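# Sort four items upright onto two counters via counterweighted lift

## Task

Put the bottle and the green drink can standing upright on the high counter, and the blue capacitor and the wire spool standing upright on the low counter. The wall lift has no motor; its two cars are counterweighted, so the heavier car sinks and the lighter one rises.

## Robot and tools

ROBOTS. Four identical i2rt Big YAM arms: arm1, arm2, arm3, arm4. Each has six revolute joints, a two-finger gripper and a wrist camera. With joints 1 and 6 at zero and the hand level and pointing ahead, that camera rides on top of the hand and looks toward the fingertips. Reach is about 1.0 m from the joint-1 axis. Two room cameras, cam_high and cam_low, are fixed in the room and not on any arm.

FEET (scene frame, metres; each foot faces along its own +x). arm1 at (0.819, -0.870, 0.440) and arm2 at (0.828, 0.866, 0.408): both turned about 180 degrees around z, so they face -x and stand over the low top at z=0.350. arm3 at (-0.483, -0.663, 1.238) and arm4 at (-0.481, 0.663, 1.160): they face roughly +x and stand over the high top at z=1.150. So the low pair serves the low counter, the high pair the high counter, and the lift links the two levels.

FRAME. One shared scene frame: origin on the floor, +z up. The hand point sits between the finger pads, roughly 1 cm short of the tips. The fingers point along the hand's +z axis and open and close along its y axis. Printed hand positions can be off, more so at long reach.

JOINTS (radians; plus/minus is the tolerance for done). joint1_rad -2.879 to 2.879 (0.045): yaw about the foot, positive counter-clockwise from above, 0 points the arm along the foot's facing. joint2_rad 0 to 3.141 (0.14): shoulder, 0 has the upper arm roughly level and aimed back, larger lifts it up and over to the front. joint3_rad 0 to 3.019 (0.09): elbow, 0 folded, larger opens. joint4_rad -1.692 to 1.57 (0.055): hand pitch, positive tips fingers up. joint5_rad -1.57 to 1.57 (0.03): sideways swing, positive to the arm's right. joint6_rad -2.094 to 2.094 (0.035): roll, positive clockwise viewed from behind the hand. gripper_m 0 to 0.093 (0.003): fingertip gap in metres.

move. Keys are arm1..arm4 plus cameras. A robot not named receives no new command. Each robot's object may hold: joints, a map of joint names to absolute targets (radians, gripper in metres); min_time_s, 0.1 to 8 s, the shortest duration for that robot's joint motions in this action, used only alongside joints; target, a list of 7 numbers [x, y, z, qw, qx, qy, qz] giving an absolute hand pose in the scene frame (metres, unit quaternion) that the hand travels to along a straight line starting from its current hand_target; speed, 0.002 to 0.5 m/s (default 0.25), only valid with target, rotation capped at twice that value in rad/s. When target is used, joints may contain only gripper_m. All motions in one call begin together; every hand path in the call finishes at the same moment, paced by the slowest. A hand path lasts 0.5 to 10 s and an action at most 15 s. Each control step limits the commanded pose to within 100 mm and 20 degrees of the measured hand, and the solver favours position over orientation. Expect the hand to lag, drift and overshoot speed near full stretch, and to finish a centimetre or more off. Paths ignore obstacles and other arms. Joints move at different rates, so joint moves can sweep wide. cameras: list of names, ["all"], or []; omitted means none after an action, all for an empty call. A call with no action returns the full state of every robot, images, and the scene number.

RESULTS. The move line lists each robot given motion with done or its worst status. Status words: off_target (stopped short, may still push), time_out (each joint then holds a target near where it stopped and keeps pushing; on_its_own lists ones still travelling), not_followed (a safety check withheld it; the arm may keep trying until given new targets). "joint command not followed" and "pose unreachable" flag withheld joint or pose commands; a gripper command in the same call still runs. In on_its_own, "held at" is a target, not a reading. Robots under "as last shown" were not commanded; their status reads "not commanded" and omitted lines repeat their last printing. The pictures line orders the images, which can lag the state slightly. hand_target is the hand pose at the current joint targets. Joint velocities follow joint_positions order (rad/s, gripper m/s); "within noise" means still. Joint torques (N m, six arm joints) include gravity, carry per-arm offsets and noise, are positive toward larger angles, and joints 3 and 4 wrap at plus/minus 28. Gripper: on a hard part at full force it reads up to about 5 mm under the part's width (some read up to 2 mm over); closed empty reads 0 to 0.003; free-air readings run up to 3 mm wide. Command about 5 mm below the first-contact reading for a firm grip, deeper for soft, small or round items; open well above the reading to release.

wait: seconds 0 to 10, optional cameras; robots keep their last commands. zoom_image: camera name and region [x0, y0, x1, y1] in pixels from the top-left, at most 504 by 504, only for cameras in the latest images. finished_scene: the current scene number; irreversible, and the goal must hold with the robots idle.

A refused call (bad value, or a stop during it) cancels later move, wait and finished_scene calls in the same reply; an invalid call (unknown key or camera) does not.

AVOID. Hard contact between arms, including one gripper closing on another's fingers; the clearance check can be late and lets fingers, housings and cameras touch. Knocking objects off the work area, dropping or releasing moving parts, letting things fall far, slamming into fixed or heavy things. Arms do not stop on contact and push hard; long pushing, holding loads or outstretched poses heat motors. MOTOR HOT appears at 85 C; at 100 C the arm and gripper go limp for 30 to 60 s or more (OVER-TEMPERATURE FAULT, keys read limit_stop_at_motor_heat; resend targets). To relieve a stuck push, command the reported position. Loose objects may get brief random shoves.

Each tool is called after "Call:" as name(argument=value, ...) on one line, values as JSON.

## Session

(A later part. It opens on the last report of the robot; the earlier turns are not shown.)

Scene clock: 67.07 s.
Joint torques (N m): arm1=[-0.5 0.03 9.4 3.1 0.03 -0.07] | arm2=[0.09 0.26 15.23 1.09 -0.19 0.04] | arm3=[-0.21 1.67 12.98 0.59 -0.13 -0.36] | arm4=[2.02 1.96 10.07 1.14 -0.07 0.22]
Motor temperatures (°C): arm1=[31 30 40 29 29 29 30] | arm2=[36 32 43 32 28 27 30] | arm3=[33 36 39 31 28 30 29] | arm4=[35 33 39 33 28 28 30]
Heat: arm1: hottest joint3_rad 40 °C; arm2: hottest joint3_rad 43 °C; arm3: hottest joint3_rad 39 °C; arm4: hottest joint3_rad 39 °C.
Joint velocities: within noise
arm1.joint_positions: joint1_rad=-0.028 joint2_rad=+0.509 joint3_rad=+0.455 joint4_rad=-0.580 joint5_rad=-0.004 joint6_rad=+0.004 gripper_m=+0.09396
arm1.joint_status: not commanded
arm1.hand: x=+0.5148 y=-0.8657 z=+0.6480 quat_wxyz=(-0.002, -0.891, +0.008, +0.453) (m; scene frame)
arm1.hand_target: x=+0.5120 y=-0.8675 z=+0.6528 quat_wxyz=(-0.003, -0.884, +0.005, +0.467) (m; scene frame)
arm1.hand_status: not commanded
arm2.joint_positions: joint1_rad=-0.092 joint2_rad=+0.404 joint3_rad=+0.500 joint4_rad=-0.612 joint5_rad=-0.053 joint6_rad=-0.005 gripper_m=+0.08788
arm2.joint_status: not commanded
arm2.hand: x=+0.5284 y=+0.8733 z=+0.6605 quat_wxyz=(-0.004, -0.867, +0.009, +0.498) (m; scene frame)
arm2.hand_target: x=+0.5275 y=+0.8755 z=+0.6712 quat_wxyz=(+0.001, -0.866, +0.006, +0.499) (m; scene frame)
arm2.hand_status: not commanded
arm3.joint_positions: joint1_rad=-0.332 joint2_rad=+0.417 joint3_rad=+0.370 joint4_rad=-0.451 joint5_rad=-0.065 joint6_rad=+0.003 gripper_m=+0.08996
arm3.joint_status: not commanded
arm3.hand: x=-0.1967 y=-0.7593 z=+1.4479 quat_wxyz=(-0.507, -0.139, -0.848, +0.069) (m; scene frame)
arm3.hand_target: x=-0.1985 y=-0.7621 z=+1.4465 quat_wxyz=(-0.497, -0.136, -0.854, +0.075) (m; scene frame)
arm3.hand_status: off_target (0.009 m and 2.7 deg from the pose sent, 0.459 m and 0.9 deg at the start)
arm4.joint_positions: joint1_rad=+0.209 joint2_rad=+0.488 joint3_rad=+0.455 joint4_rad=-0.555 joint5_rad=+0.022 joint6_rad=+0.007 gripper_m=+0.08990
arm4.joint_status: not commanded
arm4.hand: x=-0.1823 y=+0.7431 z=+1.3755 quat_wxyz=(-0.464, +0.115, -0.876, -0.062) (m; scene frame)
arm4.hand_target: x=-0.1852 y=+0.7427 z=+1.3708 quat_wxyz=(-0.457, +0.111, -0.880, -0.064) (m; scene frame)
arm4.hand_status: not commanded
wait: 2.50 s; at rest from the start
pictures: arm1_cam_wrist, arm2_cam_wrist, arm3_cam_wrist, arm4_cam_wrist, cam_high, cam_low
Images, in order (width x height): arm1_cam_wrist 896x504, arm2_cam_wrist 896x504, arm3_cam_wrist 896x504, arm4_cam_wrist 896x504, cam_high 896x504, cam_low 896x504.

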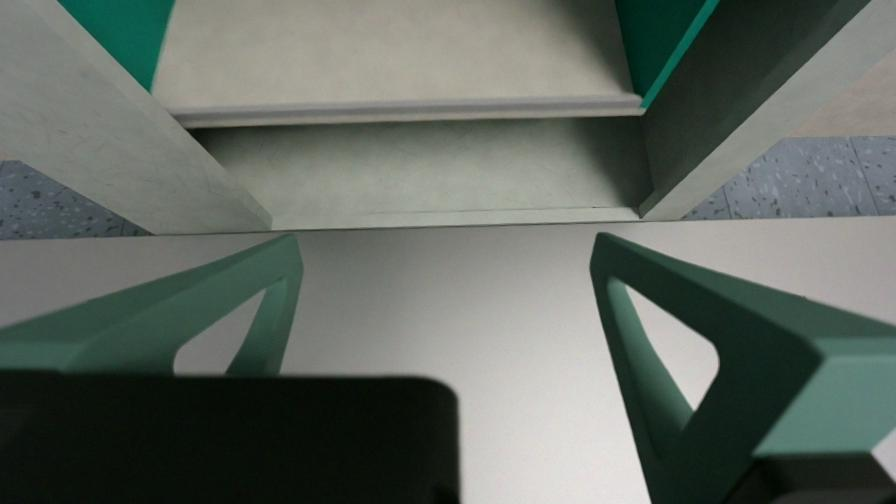

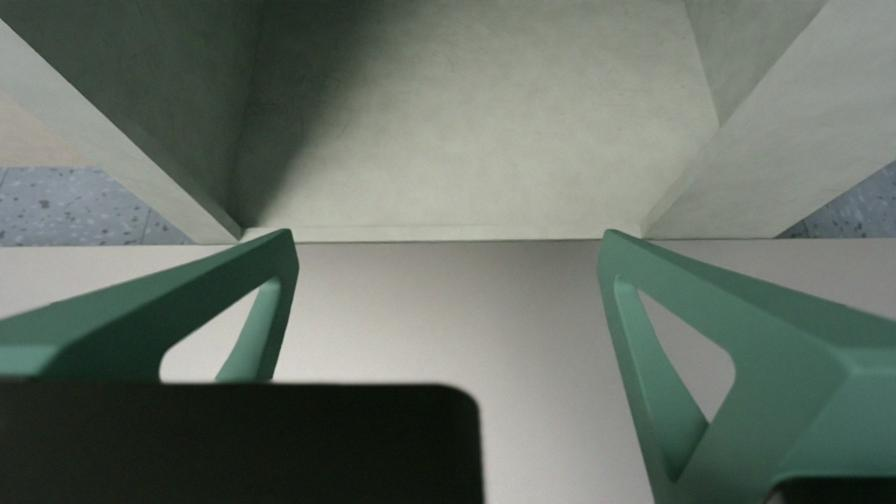

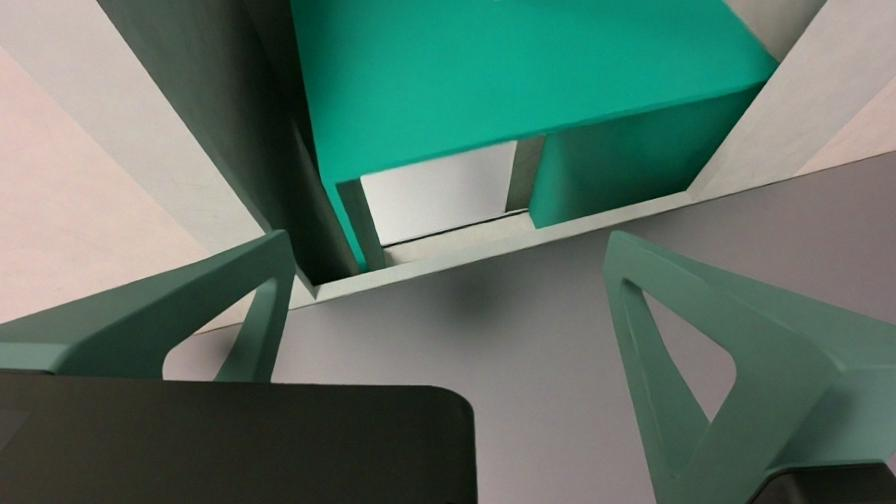

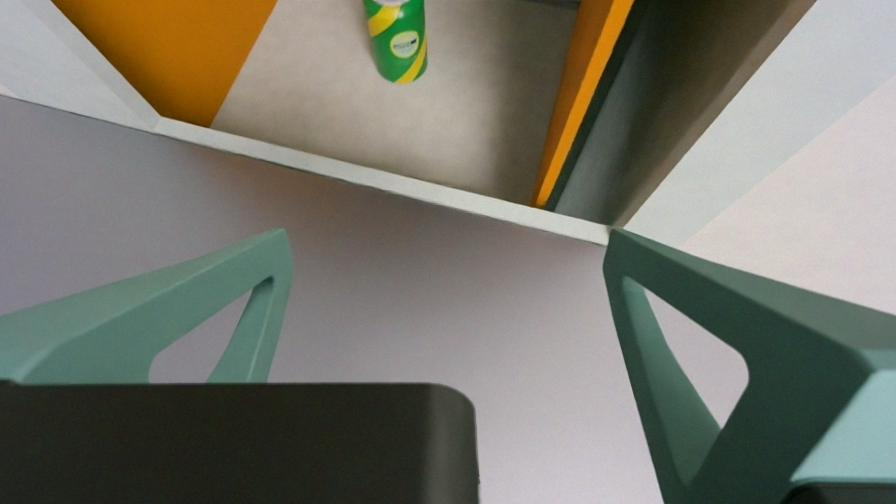

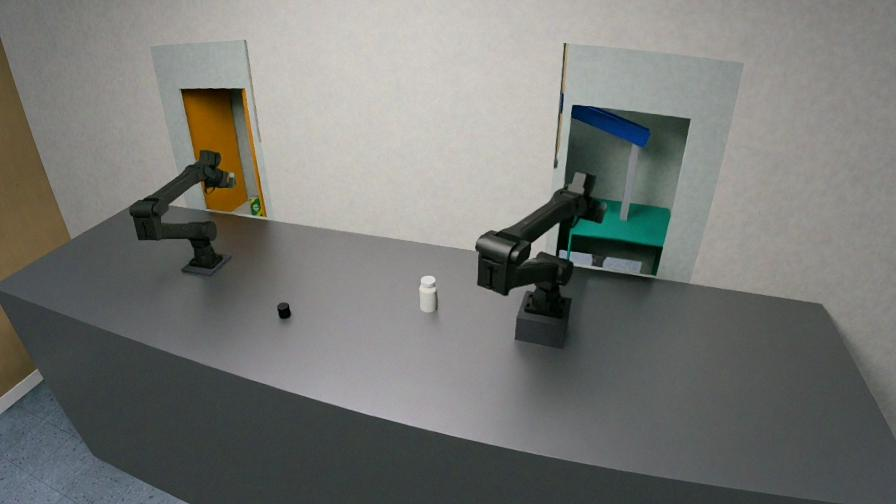

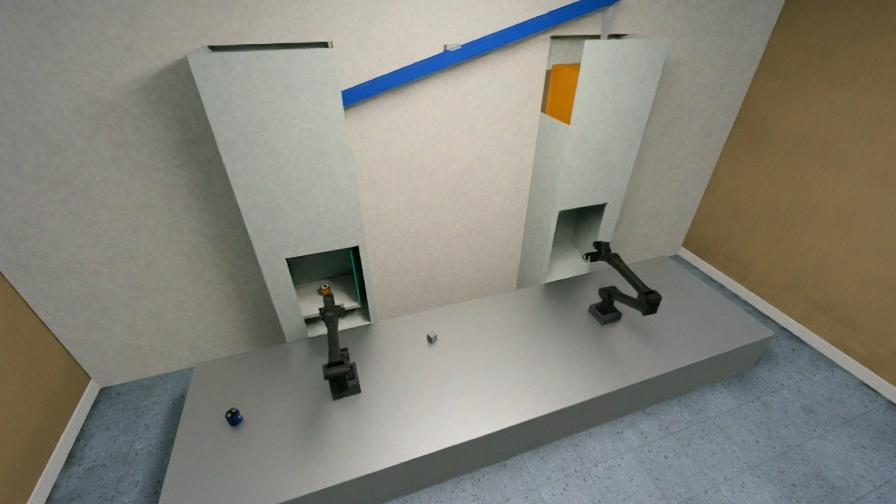

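Call:
wait(seconds=1.0)

Call:
move(arm1={"target": [0.30, -0.859, 0.492, 0.0052, -0.8788, 0.0096, 0.4772], "speed": 0.15}, arm4={"target": [0.050, 0.813, 1.312, 0.4726, -0.1215, 0.8704, 0.066], "speed": 0.2, "joints": {"gripper_m": 0.093}}, cameras=["arm1_cam_wrist", "arm4_cam_wrist", "cam_low"])

Scene clock: 69.27 s.
Joint torques (N m): arm1=[-0.38 0.03 9.43 3.1 0.03 -0.07] | arm2=[0.15 0.44 15.19 1.09 -0.18 0.05] | arm3=[-0.21 1.61 12.97 0.58 -0.14 -0.35] | arm4=[1.85 1.9 9.96 1.07 -0.06 0.18]
Motor temperatures (°C): arm1=[31 30 40 29 29 29 30] | arm2=[36 32 43 32 28 27 30] | arm3=[33 35 39 31 28 30 29] | arm4=[35 33 39 33 28 28 30]
Heat: arm1: hottest joint3_rad 40 °C; arm2: hottest joint3_rad 43 °C; arm3: hottest joint3_rad 39 °C; arm4: hottest joint3_rad 39 °C.
Joint velocities: within noise
arm1.joint_positions: joint1_rad=-0.028 joint2_rad=+0.509 joint3_rad=+0.455 joint4_rad=-0.580 joint5_rad=-0.004 joint6_rad=+0.004 gripper_m=+0.09396
arm1.joint_status: not commanded
arm1.hand: x=+0.5148 y=-0.8657 z=+0.6480 quat_wxyz=(-0.002, -0.891, +0.008, +0.453) (m; scene frame)
arm1.hand_target: x=+0.5120 y=-0.8675 z=+0.6528 quat_wxyz=(-0.003, -0.884, +0.005, +0.467) (m; scene frame)
arm1.hand_status: not commanded
arm2.joint_positions: joint1_rad=-0.092 joint2_rad=+0.404 joint3_rad=+0.500 joint4_rad=-0.612 joint5_rad=-0.053 joint6_rad=-0.005 gripper_m=+0.08788
arm2.joint_status: not commanded
arm2.hand: x=+0.5284 y=+0.8733 z=+0.6605 quat_wxyz=(-0.004, -0.867, +0.009, +0.498) (m; scene frame)
arm2.hand_target: x=+0.5275 y=+0.8755 z=+0.6712 quat_wxyz=(+0.001, -0.866, +0.006, +0.499) (m; scene frame)
arm2.hand_status: not commanded
arm3.joint_positions: joint1_rad=-0.332 joint2_rad=+0.417 joint3_rad=+0.370 joint4_rad=-0.451 joint5_rad=-0.065 joint6_rad=+0.003 gripper_m=+0.08996
arm3.joint_status: not commanded
arm3.hand: x=-0.1967 y=-0.7593 z=+1.4479 quat_wxyz=(-0.507, -0.139, -0.848, +0.069) (m; scene frame)
arm3.hand_target: x=-0.1985 y=-0.7621 z=+1.4465 quat_wxyz=(-0.497, -0.136, -0.854, +0.075) (m; scene frame)
arm3.hand_status: off_target (0.009 m and 2.7 deg from the pose sent, 0.459 m and 0.9 deg at the start)
arm4.joint_positions: joint1_rad=+0.209 joint2_rad=+0.488 joint3_rad=+0.455 joint4_rad=-0.555 joint5_rad=+0.022 joint6_rad=+0.007 gripper_m=+0.08990
arm4.joint_status: not commanded
arm4.hand: x=-0.1823 y=+0.7431 z=+1.3755 quat_wxyz=(-0.464, +0.115, -0.876, -0.062) (m; scene frame)
arm4.hand_target: x=-0.1852 y=+0.7427 z=+1.3708 quat_wxyz=(-0.457, +0.111, -0.880, -0.064) (m; scene frame)
arm4.hand_status: not commanded
wait: 1.00 s; at rest from the start
pictures: none

Scene clock: 71.70 s.
Joint torques (N m): arm1=[-1.38 -9.17 9.05 3.08 0.24 -0.13] | arm2=[-0.09 0.44 15.21 1.07 -0.18 0.05] | arm3=[-0.21 1.61 12.98 0.58 -0.13 -0.36] | arm4=[1.03 -8.47 13.04 2.85 -0.29 -0.02]
Motor temperatures (°C): arm1=[31 30 40 29 29 29 30] | arm2=[36 32 43 32 28 27 30] | arm3=[33 35 39 31 28 30 29] | arm4=[35 33 39 33 28 28 30]
Heat: arm1: hottest joint3_rad 40 °C; arm2: hottest joint3_rad 43 °C; arm3: hottest joint3_rad 39 °C; arm4: hottest joint3_rad 39 °C.
move: arm1 off_target; arm4 off_target
Joint velocities: within noise
arm1.joint_positions: joint1_rad=-0.032 joint2_rad=+1.606 joint3_rad=+0.563 joint4_rad=+0.374 joint5_rad=-0.001 joint6_rad=+0.004 gripper_m=+0.09396
arm1.joint_status: not commanded
arm1.hand: x=+0.3296 y=-0.8614 z=+0.4644 quat_wxyz=(+0.000, -0.899, +0.010, +0.438) (m; scene frame)
arm1.hand_target: x=+0.3040 y=-0.8569 z=+0.4884 quat_wxyz=(+0.006, -0.882, +0.012, +0.471) (m; scene frame)
arm1.hand_status: off_target (0.041 m and 5.1 deg from the pose sent, 0.266 m and 3.2 deg at the start)
arm2, arm3: as last shown
arm4.joint_positions: joint1_rad=+0.209 joint2_rad=+1.419 joint3_rad=+0.733 joint4_rad=+0.029 joint5_rad=+0.016 joint6_rad=+0.007 gripper_m=+0.09286
arm4.joint_status: all done
arm4.hand: x=+0.0240 y=+0.8053 z=+1.2773 quat_wxyz=(-0.433, +0.119, -0.892, -0.060) (m; scene frame)
arm4.hand_target: x=+0.0477 y=+0.8103 z=+1.3074 quat_wxyz=(-0.467, +0.120, -0.874, -0.063) (m; scene frame)
arm4.hand_status: off_target (0.044 m and 5.2 deg from the pose sent, 0.251 m and 1.5 deg at the start)
pictures: arm1_cam_wrist, arm4_cam_wrist, cam_low
Images, in order (width x height): arm1_cam_wrist 896x504, arm4_cam_wrist 896x504, cam_low 896x504.

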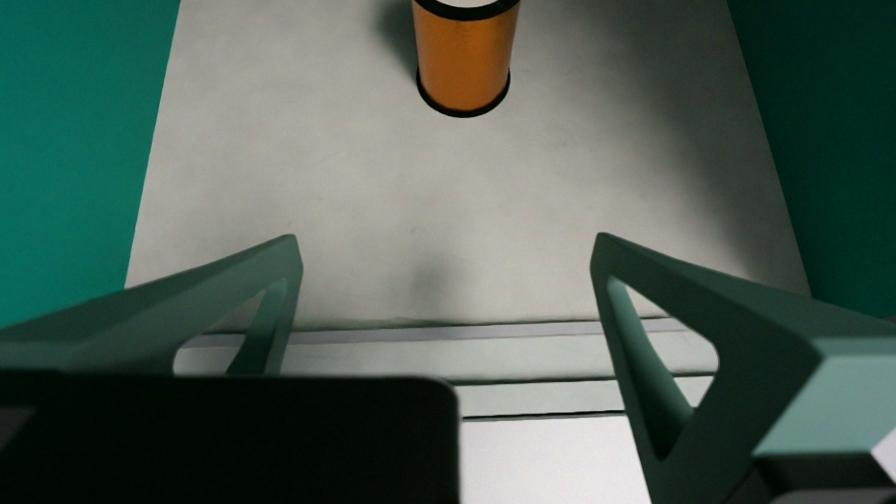

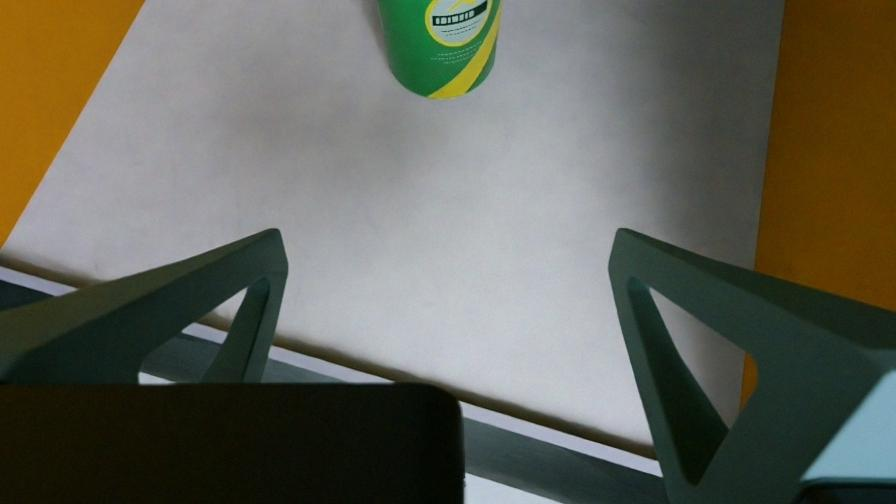

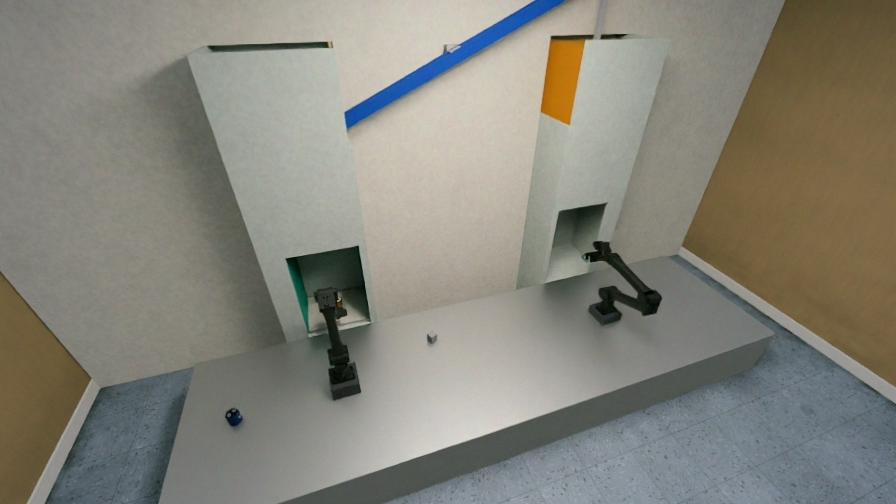

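Call:
move(arm1={"target": [0.156, -0.847, 0.414, 0.0052, -0.8788, 0.0096, 0.4772], "speed": 0.12}, arm4={"target": [0.198, 0.855, 1.240, 0.4877, -0.1204, 0.862, 0.0681], "speed": 0.12}, cameras=["arm1_cam_wrist", "arm4_cam_wrist"])

Scene clock: 74.70 s.
Joint torques (N m): arm1=[-1.85 -14.27 8.72 2.67 -0.21 -0.25] | arm2=[0.03 0.5 15.24 1.09 -0.18 0.05] | arm3=[-0.21 1.67 13 0.59 -0.13 -0.35] | arm4=[1.44 -15.21 12.21 2.88 -0.25 0]
Motor temperatures (°C): arm1=[31 30 40 29 29 29 30] | arm2=[36 32 44 32 28 27 30] | arm3=[33 35 40 31 28 30 28] | arm4=[35 33 39 33 28 28 30]
Heat: arm1: hottest joint3_rad 40 °C; arm2: hottest joint3_rad 44 °C; arm3: hottest joint3_rad 40 °C; arm4: hottest joint3_rad 39 °C.
move: arm1 off_target; arm4 off_target
Joint velocities: within noise
arm1.joint_positions: joint1_rad=-0.042 joint2_rad=+2.044 joint3_rad=+0.979 joint4_rad=+0.430 joint5_rad=-0.003 joint6_rad=+0.004 gripper_m=+0.09396
arm1.joint_status: not commanded
arm1.hand: x=+0.1799 y=-0.8534 z=+0.3973 quat_wxyz=(+0.002, -0.892, +0.014, +0.453) (m; scene frame)
arm1.hand_target: x=+0.1578 y=-0.8459 z=+0.4131 quat_wxyz=(+0.006, -0.879, +0.011, +0.477) (m; scene frame)
arm1.hand_status: off_target (0.030 m and 3.2 deg from the pose sent, 0.181 m and 5.1 deg at the start)
arm2, arm3: as last shown
arm4.joint_positions: joint1_rad=+0.209 joint2_rad=+1.889 joint3_rad=+1.102 joint4_rad=+0.181 joint5_rad=+0.009 joint6_rad=+0.007 gripper_m=+0.09286
arm4.joint_status: not commanded
arm4.hand: x=+0.1718 y=+0.8504 z=+1.2121 quat_wxyz=(-0.456, +0.118, -0.880, -0.067) (m; scene frame)
arm4.hand_target: x=+0.1955 y=+0.8534 z=+1.2380 quat_wxyz=(-0.487, +0.120, -0.863, -0.068) (m; scene frame)
arm4.hand_status: off_target (0.039 m and 4.2 deg from the pose sent, 0.185 m and 7.2 deg at the start)
pictures: arm1_cam_wrist, arm4_cam_wrist
Images, in order (width x height): arm1_cam_wrist 896x504, arm4_cam_wrist 896x504.

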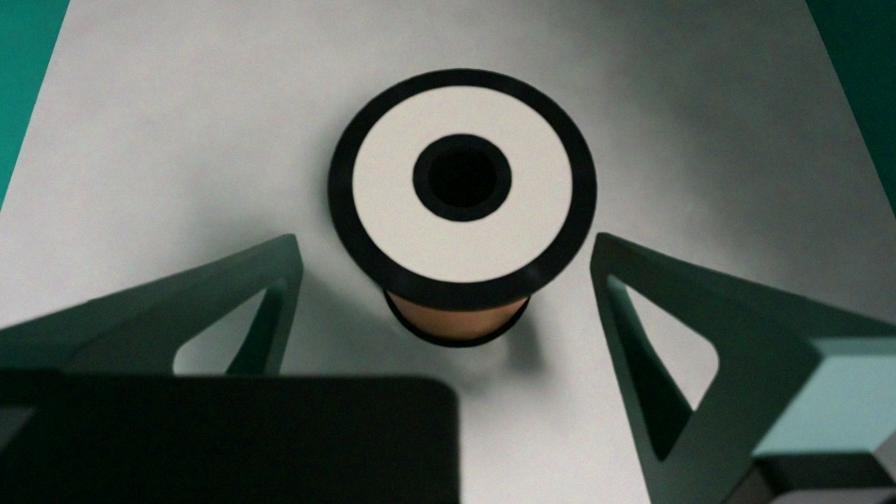

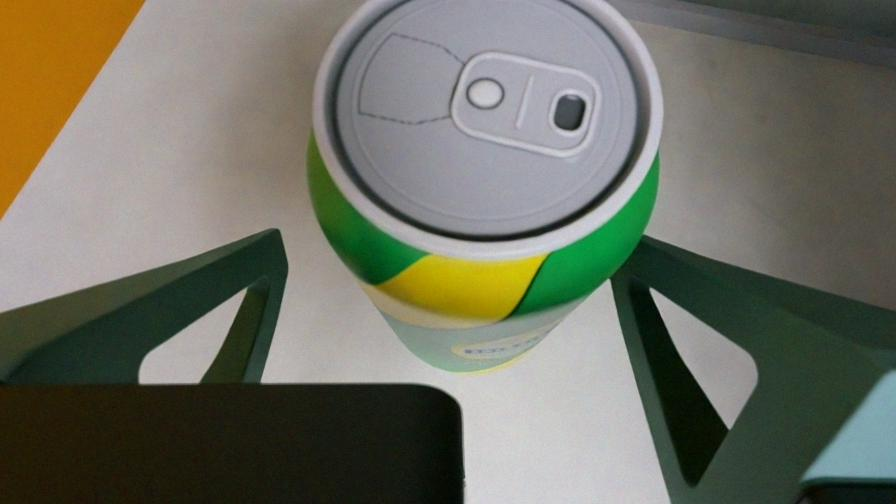

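Call:
move(arm1={"joints": {"gripper_m": 0.042}}, arm4={"joints": {"gripper_m": 0.060}}, cameras=["arm1_cam_wrist", "arm4_cam_wrist"])

Call:
move(arm4={"target": [0.190, 0.853, 1.36, 0.4877, -0.1204, 0.862, 0.0681], "speed": 0.15}, cameras=["arm4_cam_wrist"])

Scene clock: 75.70 s.
Joint torques (N m): arm1=[-1.49 -14.33 8.8 2.67 -0.09 -0.23] | arm2=[0.15 0.44 15.21 1.1 -0.18 0.04] | arm3=[-0.21 1.55 13 0.58 -0.13 -0.36] | arm4=[1.73 -15.74 12.03 2.84 -0.13 0]
Motor temperatures (°C): arm1=[31 30 40 29 29 29 30] | arm2=[36 32 44 32 28 27 30] | arm3=[33 35 40 31 28 30 28] | arm4=[35 33 39 33 28 28 30]
Heat: arm1: hottest joint3_rad 40 °C; arm2: hottest joint3_rad 44 °C; arm3: hottest joint3_rad 40 °C; arm4: hottest joint3_rad 39 °C.
move: arm1 off_target; arm4 off_target
Joint velocities: within noise
arm1.joint_positions: joint1_rad=-0.046 joint2_rad=+2.044 joint3_rad=+0.979 joint4_rad=+0.430 joint5_rad=-0.006 joint6_rad=+0.002 gripper_m=+0.05699
arm1.joint_status: gripper_m off_target (ended at +0.05701, target +0.04200)
arm1.hand: x=+0.1800 y=-0.8510 z=+0.3973 quat_wxyz=(+0.002, -0.891, +0.015, +0.453) (m; scene frame)
arm1.hand_target: x=+0.1578 y=-0.8454 z=+0.4131 quat_wxyz=(+0.007, -0.879, +0.011, +0.477) (m; scene frame)
arm1.hand_status: not commanded
arm2, arm3: as last shown
arm4.joint_positions: joint1_rad=+0.205 joint2_rad=+1.889 joint3_rad=+1.104 joint4_rad=+0.182 joint5_rad=+0.007 joint6_rad=+0.005 gripper_m=+0.06435
arm4.joint_status: gripper_m off_target (ended at +0.06438, target +0.06000)
arm4.hand: x=+0.1734 y=+0.8479 z=+1.2131 quat_wxyz=(-0.457, +0.117, -0.879, -0.066) (m; scene frame)
arm4.hand_target: x=+0.1959 y=+0.8534 z=+1.2385 quat_wxyz=(-0.487, +0.120, -0.862, -0.068) (m; scene frame)
arm4.hand_status: not commanded
pictures: arm1_cam_wrist, arm4_cam_wrist
Images, in order (width x height): arm1_cam_wrist 896x504, arm4_cam_wrist 896x504.

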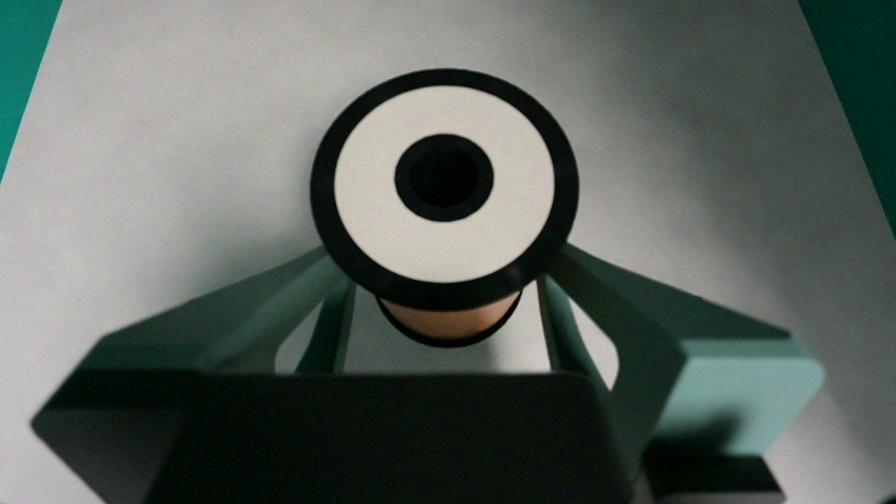

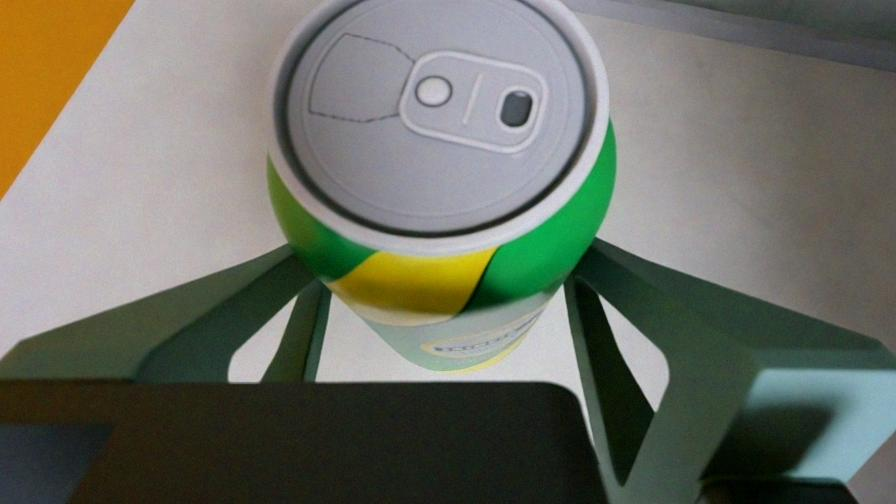

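Scene clock: 77.37 s.
Joint torques (N m): arm1=[-1.44 -14.27 8.83 2.67 -0.06 -0.24] | arm2=[-0.09 0.56 15.24 1.13 -0.2 0.05] | arm3=[-0.15 1.55 12.98 0.57 -0.13 -0.36] | arm4=[1.85 -18.96 15.98 1.76 -0.07 -0.02]
Motor temperatures (°C): arm1=[31 30 40 29 29 29 31] | arm2=[36 32 44 32 28 27 30] | arm3=[33 35 40 31 28 30 28] | arm4=[35 33 39 33 28 28 30]
Heat: arm1: hottest joint3_rad 40 °C; arm2: hottest joint3_rad 44 °C; arm3: hottest joint3_rad 40 °C; arm4: hottest joint3_rad 39 °C.
move: arm4 off_target
Joint velocities: within noise
arm1.joint_positions: joint1_rad=-0.046 joint2_rad=+2.044 joint3_rad=+0.979 joint4_rad=+0.430 joint5_rad=-0.009 joint6_rad=+0.002 gripper_m=+0.05701
arm1.joint_status: not commanded
arm1.hand: x=+0.1800 y=-0.8516 z=+0.3973 quat_wxyz=(+0.001, -0.892, +0.014, +0.453) (m; scene frame)
arm1.hand_target: x=+0.1578 y=-0.8459 z=+0.4131 quat_wxyz=(+0.005, -0.879, +0.010, +0.477) (m; scene frame)
arm1.hand_status: not commanded
arm2, arm3: as last shown
arm4.joint_positions: joint1_rad=+0.205 joint2_rad=+1.732 joint3_rad=+1.154 joint4_rad=-0.081 joint5_rad=+0.007 joint6_rad=+0.005 gripper_m=+0.06435
arm4.joint_status: not commanded
arm4.hand: x=+0.1611 y=+0.8437 z=+1.2876 quat_wxyz=(-0.432, +0.119, -0.892, -0.063) (m; scene frame)
arm4.hand_target: x=+0.1856 y=+0.8517 z=+1.3602 quat_wxyz=(-0.488, +0.120, -0.862, -0.068) (m; scene frame)
arm4.hand_status: off_target (0.079 m and 7.3 deg from the pose sent, 0.148 m and 4.1 deg at the start; pose on its path clipped on 13 of 50 steps)
pictures: arm4_cam_wrist
Images, in order (width x height): arm4_cam_wrist 896x504.

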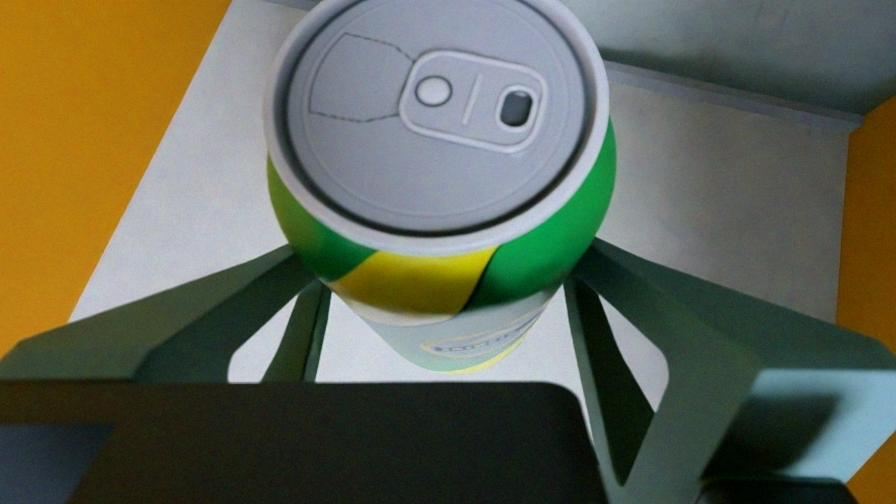

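Call:
move(arm1={"target": [0.158, -0.846, 0.53, 0.0048, -0.8682, 0.0083, 0.4962], "speed": 0.15}, arm4={"target": [-0.14, 0.760, 1.47, 0.4877, -0.1204, 0.862, 0.0681], "speed": 0.25}, cameras=["arm1_cam_wrist", "arm4_cam_wrist", "cam_low"])

Scene clock: 80.30 s.
Joint torques (N m): arm1=[-1.61 -18.14 10.3 2.02 -0.18 -0.25] | arm2=[0.09 0.26 15.2 1.07 -0.2 0.05] | arm3=[-0.21 1.67 13 0.58 -0.14 -0.36] | arm4=[2.08 -0.44 11.7 1.98 -0.01 0.12]
Motor temperatures (°C): arm1=[31 31 40 29 29 29 31] | arm2=[36 32 44 32 28 27 30] | arm3=[33 35 40 31 28 30 28] | arm4=[35 33 39 33 28 28 30]
Heat: arm1: hottest joint3_rad 40 °C; arm2: hottest joint3_rad 44 °C; arm3: hottest joint3_rad 40 °C; arm4: hottest joint3_rad 39 °C.
move: arm1 off_target; arm4 off_target
Joint velocities: within noise
arm1.joint_positions: joint1_rad=-0.046 joint2_rad=+1.865 joint3_rad=+0.979 joint4_rad=+0.242 joint5_rad=-0.006 joint6_rad=+0.001 gripper_m=+0.05701
arm1.joint_status: not commanded
arm1.hand: x=+0.1833 y=-0.8508 z=+0.4705 quat_wxyz=(+0.002, -0.894, +0.014, +0.449) (m; scene frame)
arm1.hand_target: x=+0.1592 y=-0.8454 z=+0.5288 quat_wxyz=(+0.007, -0.868, +0.009, +0.496) (m; scene frame)
arm1.hand_status: off_target (0.065 m and 6.2 deg from the pose sent, 0.135 m and 5.7 deg at the start)
arm2, arm3: as last shown
arm4.joint_positions: joint1_rad=+0.223 joint2_rad=+0.654 joint3_rad=+0.702 joint4_rad=-0.609 joint5_rad=+0.019 joint6_rad=+0.005 gripper_m=+0.06435
arm4.joint_status: not commanded
arm4.hand: x=-0.1379 y=+0.7609 z=+1.4586 quat_wxyz=(-0.475, +0.121, -0.869, -0.068) (m; scene frame)
arm4.hand_target: x=-0.1380 y=+0.7628 z=+1.4715 quat_wxyz=(-0.487, +0.122, -0.862, -0.071) (m; scene frame)
arm4.hand_status: off_target (0.012 m and 1.6 deg from the pose sent, 0.362 m and 7.3 deg at the start)
pictures: arm1_cam_wrist, arm4_cam_wrist, cam_low
Images, in order (width x height): arm1_cam_wrist 896x504, arm4_cam_wrist 896x504, cam_low 896x504.

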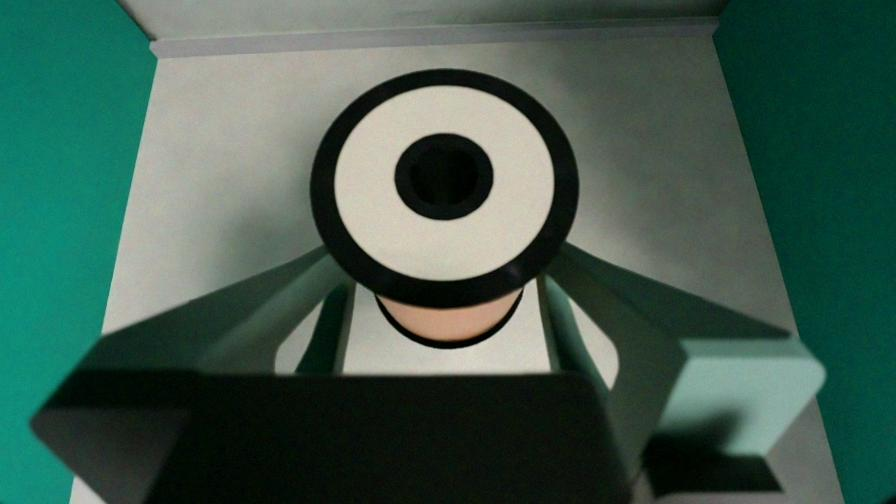

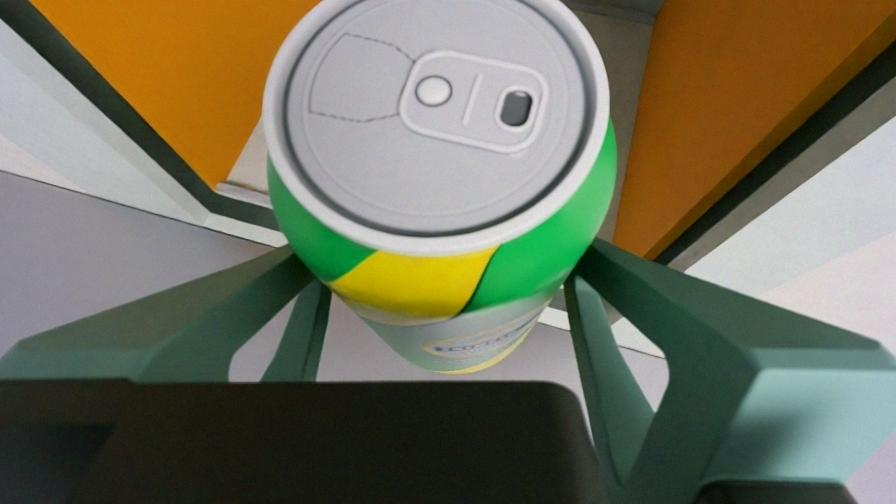

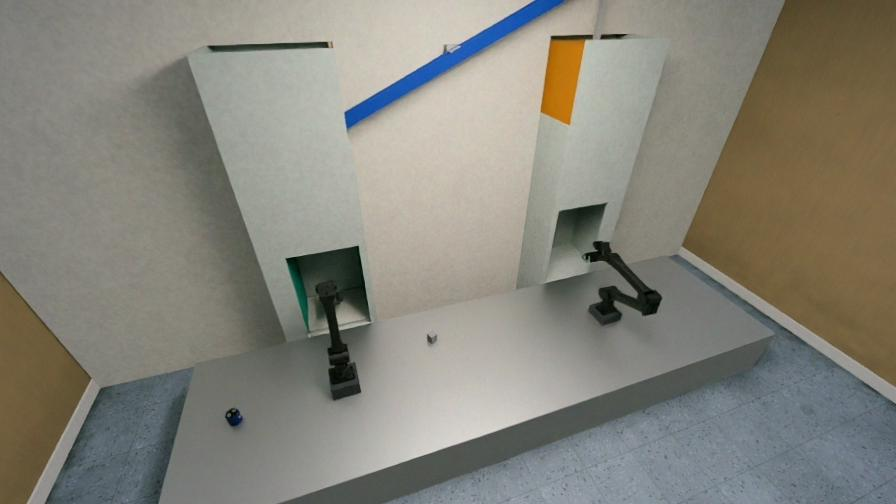

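Call:
move(arm1={"target": [0.50, -0.862, 0.67, 0.0048, -0.8682, 0.0083, 0.4962], "speed": 0.25}, arm4={"joints": {"joint1_rad": 1.06}, "min_time_s": 1.3}, cameras=["arm1_cam_wrist", "arm4_cam_wrist"])

Scene clock: 84.37 s.
Joint torques (N m): arm1=[0.09 -0.85 11.44 2.11 0.24 -0.09] | arm2=[0.09 0.44 15.23 1.09 -0.18 0.05] | arm3=[-0.21 1.61 13 0.59 -0.13 -0.36] | arm4=[1.14 -0.09 11.77 1.87 -0.1 0.13]
Motor temperatures (°C): arm1=[31 32 41 29 29 29 31] | arm2=[36 32 45 32 28 27 30] | arm3=[33 35 41 31 28 30 28] | arm4=[35 33 40 33 28 28 31]
Heat: arm1: hottest joint3_rad 41 °C; arm2: hottest joint3_rad 45 °C; arm3: hottest joint3_rad 41 °C; arm4: hottest joint3_rad 40 °C.
move: arm1 off_target; arm4 done
Joint velocities: within noise
arm1.joint_positions: joint1_rad=-0.040 joint2_rad=+0.543 joint3_rad=+0.448 joint4_rad=-0.479 joint5_rad=-0.003 joint6_rad=+0.001 gripper_m=+0.05702
arm1.joint_status: not commanded
arm1.hand: x=+0.4992 y=-0.8613 z=+0.6543 quat_wxyz=(+0.003, -0.877, +0.012, +0.480) (m; scene frame)
arm1.hand_target: x=+0.4965 y=-0.8641 z=+0.6716 quat_wxyz=(+0.003, -0.868, +0.007, +0.497) (m; scene frame)
arm1.hand_status: off_target (0.016 m and 2.2 deg from the pose sent, 0.374 m and 6.2 deg at the start)
arm2, arm3: as last shown
arm4.joint_positions: joint1_rad=+1.062 joint2_rad=+0.654 joint3_rad=+0.702 joint4_rad=-0.609 joint5_rad=+0.022 joint6_rad=+0.002 gripper_m=+0.06435
arm4.joint_status: all done
arm4.hand: x=-0.3247 y=+0.9801 z=+1.4619 quat_wxyz=(-0.410, +0.463, -0.742, -0.257) (m; scene frame)
arm4.hand_target: x=-0.3234 y=+0.9799 z=+1.4748 quat_wxyz=(-0.421, +0.458, -0.738, -0.263) (m; scene frame)
arm4.hand_status: not commanded
pictures: arm1_cam_wrist, arm4_cam_wrist
Images, in order (width x height): arm1_cam_wrist 896x504, arm4_cam_wrist 896x504.

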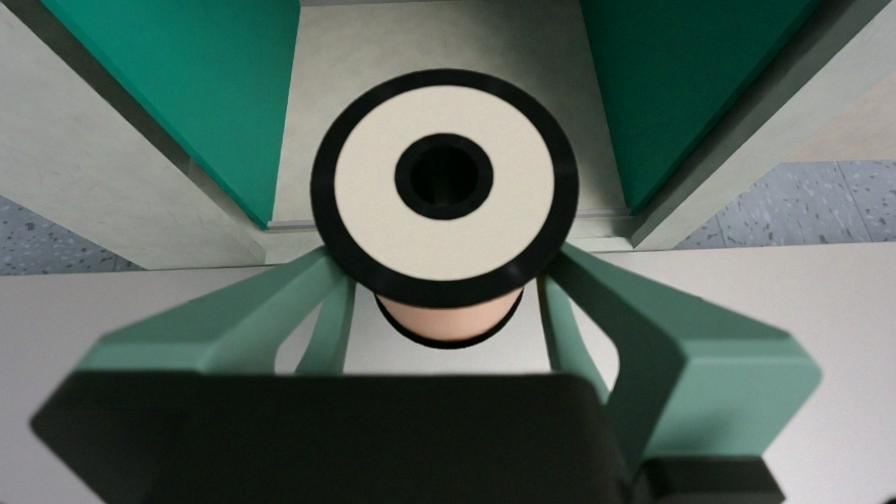

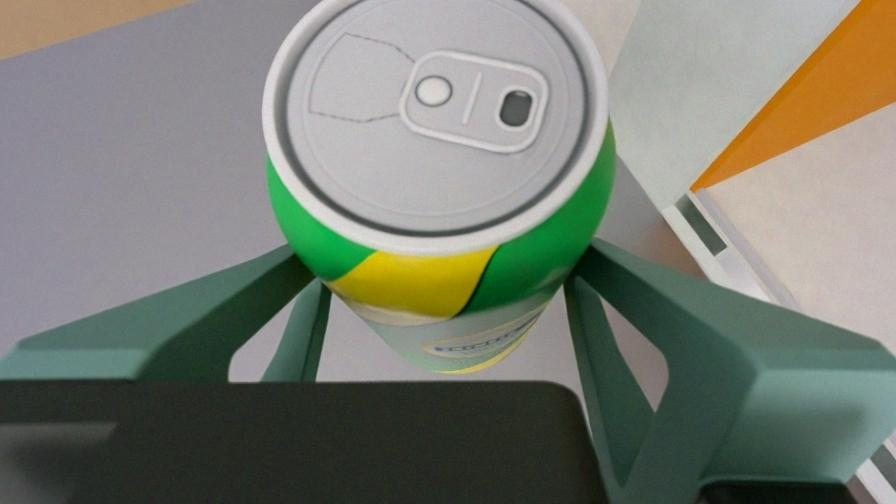

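Call:
move(arm1={"joints": {"joint1_rad": 0.974}, "min_time_s": 1.5}, arm4={"target": [-0.247, 1.142, 1.30, 0.4245, -0.4576, 0.7352, 0.2642], "speed": 0.2}, cameras=["arm1_cam_wrist", "arm4_cam_wrist"])

Scene clock: 86.73 s.
Joint torques (N m): arm1=[-0.67 -0.73 11.54 2.11 0.13 -0.09] | arm2=[0.03 0.32 15.21 1.05 -0.19 0.04] | arm3=[-0.21 1.55 12.98 0.57 -0.13 -0.36] | arm4=[0.79 -10.52 12.92 3.84 -0.27 0.04]
Motor temperatures (°C): arm1=[31 32 42 29 29 29 31] | arm2=[36 32 45 32 28 27 30] | arm3=[33 35 41 31 28 30 28] | arm4=[35 33 40 33 28 28 31]
Heat: arm1: hottest joint3_rad 42 °C; arm2: hottest joint3_rad 45 °C; arm3: hottest joint3_rad 41 °C; arm4: hottest joint3_rad 40 °C.
move: arm1 done; arm4 off_target
Joint velocities: within noise
arm1.joint_positions: joint1_rad=+0.971 joint2_rad=+0.543 joint3_rad=+0.448 joint4_rad=-0.479 joint5_rad=+0.000 joint6_rad=-0.001 gripper_m=+0.05702
arm1.joint_status: all done
arm1.hand: x=+0.6424 y=-1.1368 z=+0.6550 quat_wxyz=(-0.227, -0.772, -0.415, +0.424) (m; scene frame)
arm1.hand_target: x=+0.6416 y=-1.1394 z=+0.6722 quat_wxyz=(-0.234, -0.763, -0.412, +0.439) (m; scene frame)
arm1.hand_status: not commanded
arm2, arm3: as last shown
arm4.joint_positions: joint1_rad=+1.058 joint2_rad=+1.430 joint3_rad=+0.617 joint4_rad=+0.146 joint5_rad=+0.022 joint6_rad=+0.002 gripper_m=+0.06435
arm4.joint_status: not commanded
arm4.hand: x=-0.2662 y=+1.1070 z=+1.2452 quat_wxyz=(-0.371, +0.475, -0.764, -0.231) (m; scene frame)
arm4.hand_target: x=-0.2491 y=+1.1346 z=+1.3011 quat_wxyz=(-0.426, +0.457, -0.735, -0.263) (m; scene frame)
arm4.hand_status: off_target (0.068 m and 8.1 deg from the pose sent, 0.242 m and 2.1 deg at the start)
pictures: arm1_cam_wrist, arm4_cam_wrist
Images, in order (width x height): arm1_cam_wrist 896x504, arm4_cam_wrist 896x504.

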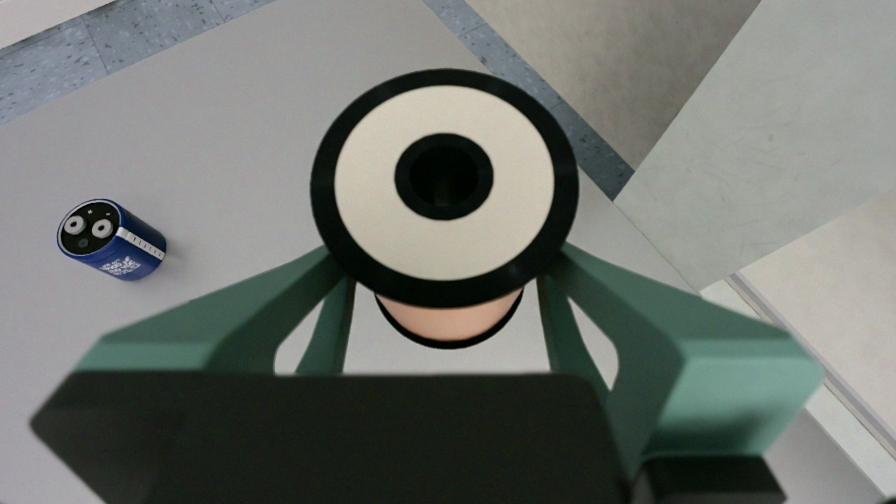

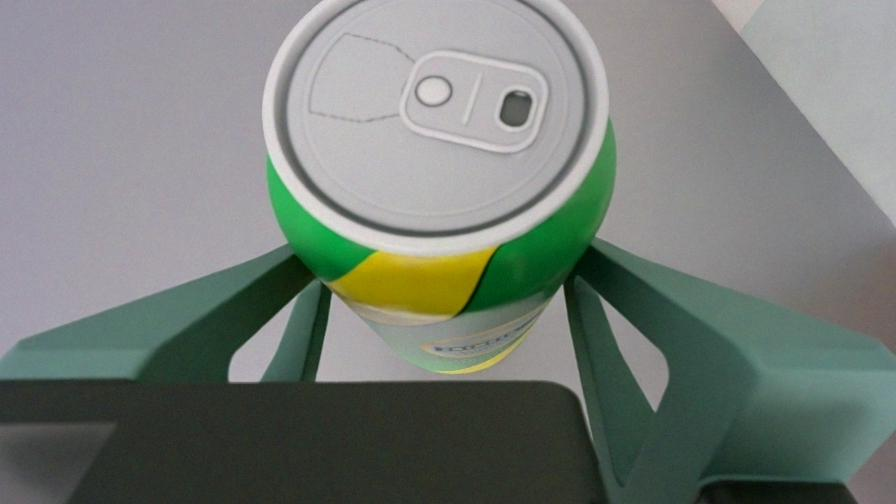

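Call:
move(arm1={"target": [0.523, -1.318, 0.495, 0.2331, 0.7667, 0.412, -0.4338], "speed": 0.2}, arm4={"target": [-0.249, 1.136, 1.262, 0.4499, -0.4481, 0.72, 0.28], "speed": 0.06}, cameras=["arm1_cam_wrist", "arm4_cam_wrist"])

Scene clock: 89.30 s.
Joint torques (N m): arm1=[-1.03 -10.87 10.59 4.21 -0.06 -0.06] | arm2=[0.26 0.44 15.21 1.1 -0.19 0.05] | arm3=[-0.15 1.61 12.98 0.57 -0.14 -0.36] | arm4=[1.26 -10.11 7.73 4.11 -0.28 0.04]
Motor temperatures (°C): arm1=[31 32 42 29 29 29 31] | arm2=[36 32 45 32 28 27 30] | arm3=[33 35 41 31 28 30 28] | arm4=[35 33 40 33 28 28 31]
Heat: arm1: hottest joint3_rad 42 °C; arm2: hottest joint3_rad 45 °C; arm3: hottest joint3_rad 41 °C; arm4: hottest joint3_rad 40 °C.
move: arm1 off_target; arm4 off_target
Joint velocities: within noise
arm1.joint_positions: joint1_rad=+0.969 joint2_rad=+1.649 joint3_rad=+0.555 joint4_rad=+0.392 joint5_rad=+0.000 joint6_rad=-0.001 gripper_m=+0.05702
arm1.joint_status: not commanded
arm1.hand: x=+0.5509 y=-1.2731 z=+0.4460 quat_wxyz=(-0.200, -0.798, -0.428, +0.374) (m; scene frame)
arm1.hand_target: x=+0.5264 y=-1.3100 z=+0.4972 quat_wxyz=(-0.233, -0.767, -0.412, +0.434) (m; scene frame)
arm1.hand_status: off_target (0.072 m and 8.8 deg from the pose sent, 0.270 m and 1.5 deg at the start)
arm2.joint_positions: joint1_rad=-0.092 joint2_rad=+0.404 joint3_rad=+0.500 joint4_rad=-0.612 joint5_rad=-0.053 joint6_rad=-0.005 gripper_m=+0.08788
arm2.joint_status: not commanded
arm2.hand: x=+0.5284 y=+0.8733 z=+0.6605 quat_wxyz=(-0.004, -0.867, +0.009, +0.498) (m; scene frame)
arm2.hand_target: x=+0.5275 y=+0.8755 z=+0.6712 quat_wxyz=(+0.001, -0.866, +0.006, +0.499) (m; scene frame)
arm2.hand_status: not commanded
arm3.joint_positions: joint1_rad=-0.332 joint2_rad=+0.417 joint3_rad=+0.370 joint4_rad=-0.451 joint5_rad=-0.065 joint6_rad=+0.003 gripper_m=+0.08996
arm3.joint_status: not commanded
arm3.hand: x=-0.1967 y=-0.7593 z=+1.4479 quat_wxyz=(-0.507, -0.139, -0.848, +0.069) (m; scene frame)
arm3.hand_target: x=-0.1985 y=-0.7621 z=+1.4465 quat_wxyz=(-0.497, -0.136, -0.854, +0.075) (m; scene frame)
arm3.hand_status: not commanded
arm4.joint_positions: joint1_rad=+1.056 joint2_rad=+1.536 joint3_rad=+0.598 joint4_rad=+0.406 joint5_rad=+0.019 joint6_rad=+0.002 gripper_m=+0.06435
arm4.joint_status: not commanded
arm4.hand: x=-0.2565 y=+1.1274 z=+1.2384 quat_wxyz=(-0.421, +0.457, -0.737, -0.264) (m; scene frame)
arm4.hand_target: x=-0.2486 y=+1.1358 z=+1.2618 quat_wxyz=(-0.450, +0.448, -0.721, -0.279) (m; scene frame)
arm4.hand_status: off_target (0.026 m and 4.4 deg from the pose sent, 0.038 m and 12.1 deg at the start)
pictures: arm1_cam_wrist, arm4_cam_wrist
Images, in order (width x height): arm1_cam_wrist 896x504, arm4_cam_wrist 896x504.

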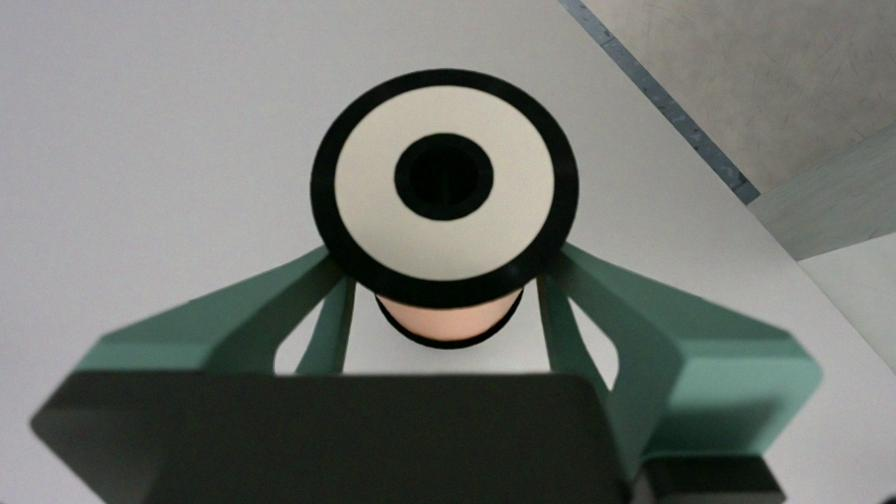

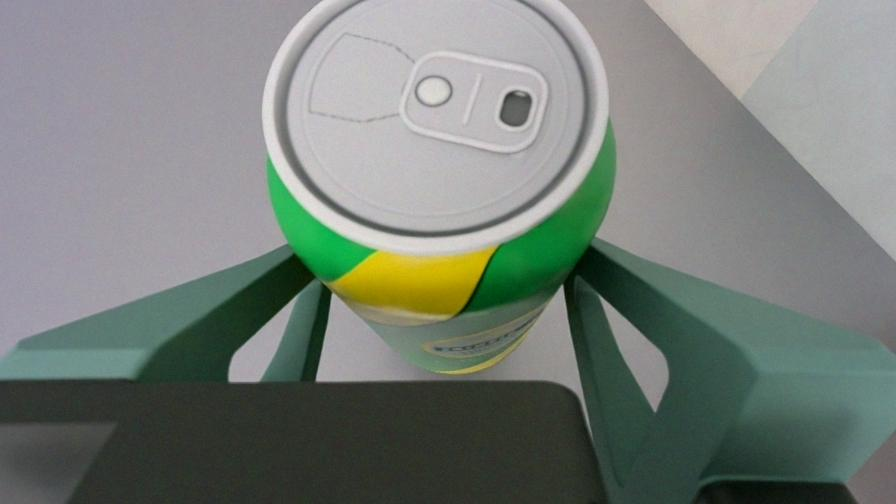

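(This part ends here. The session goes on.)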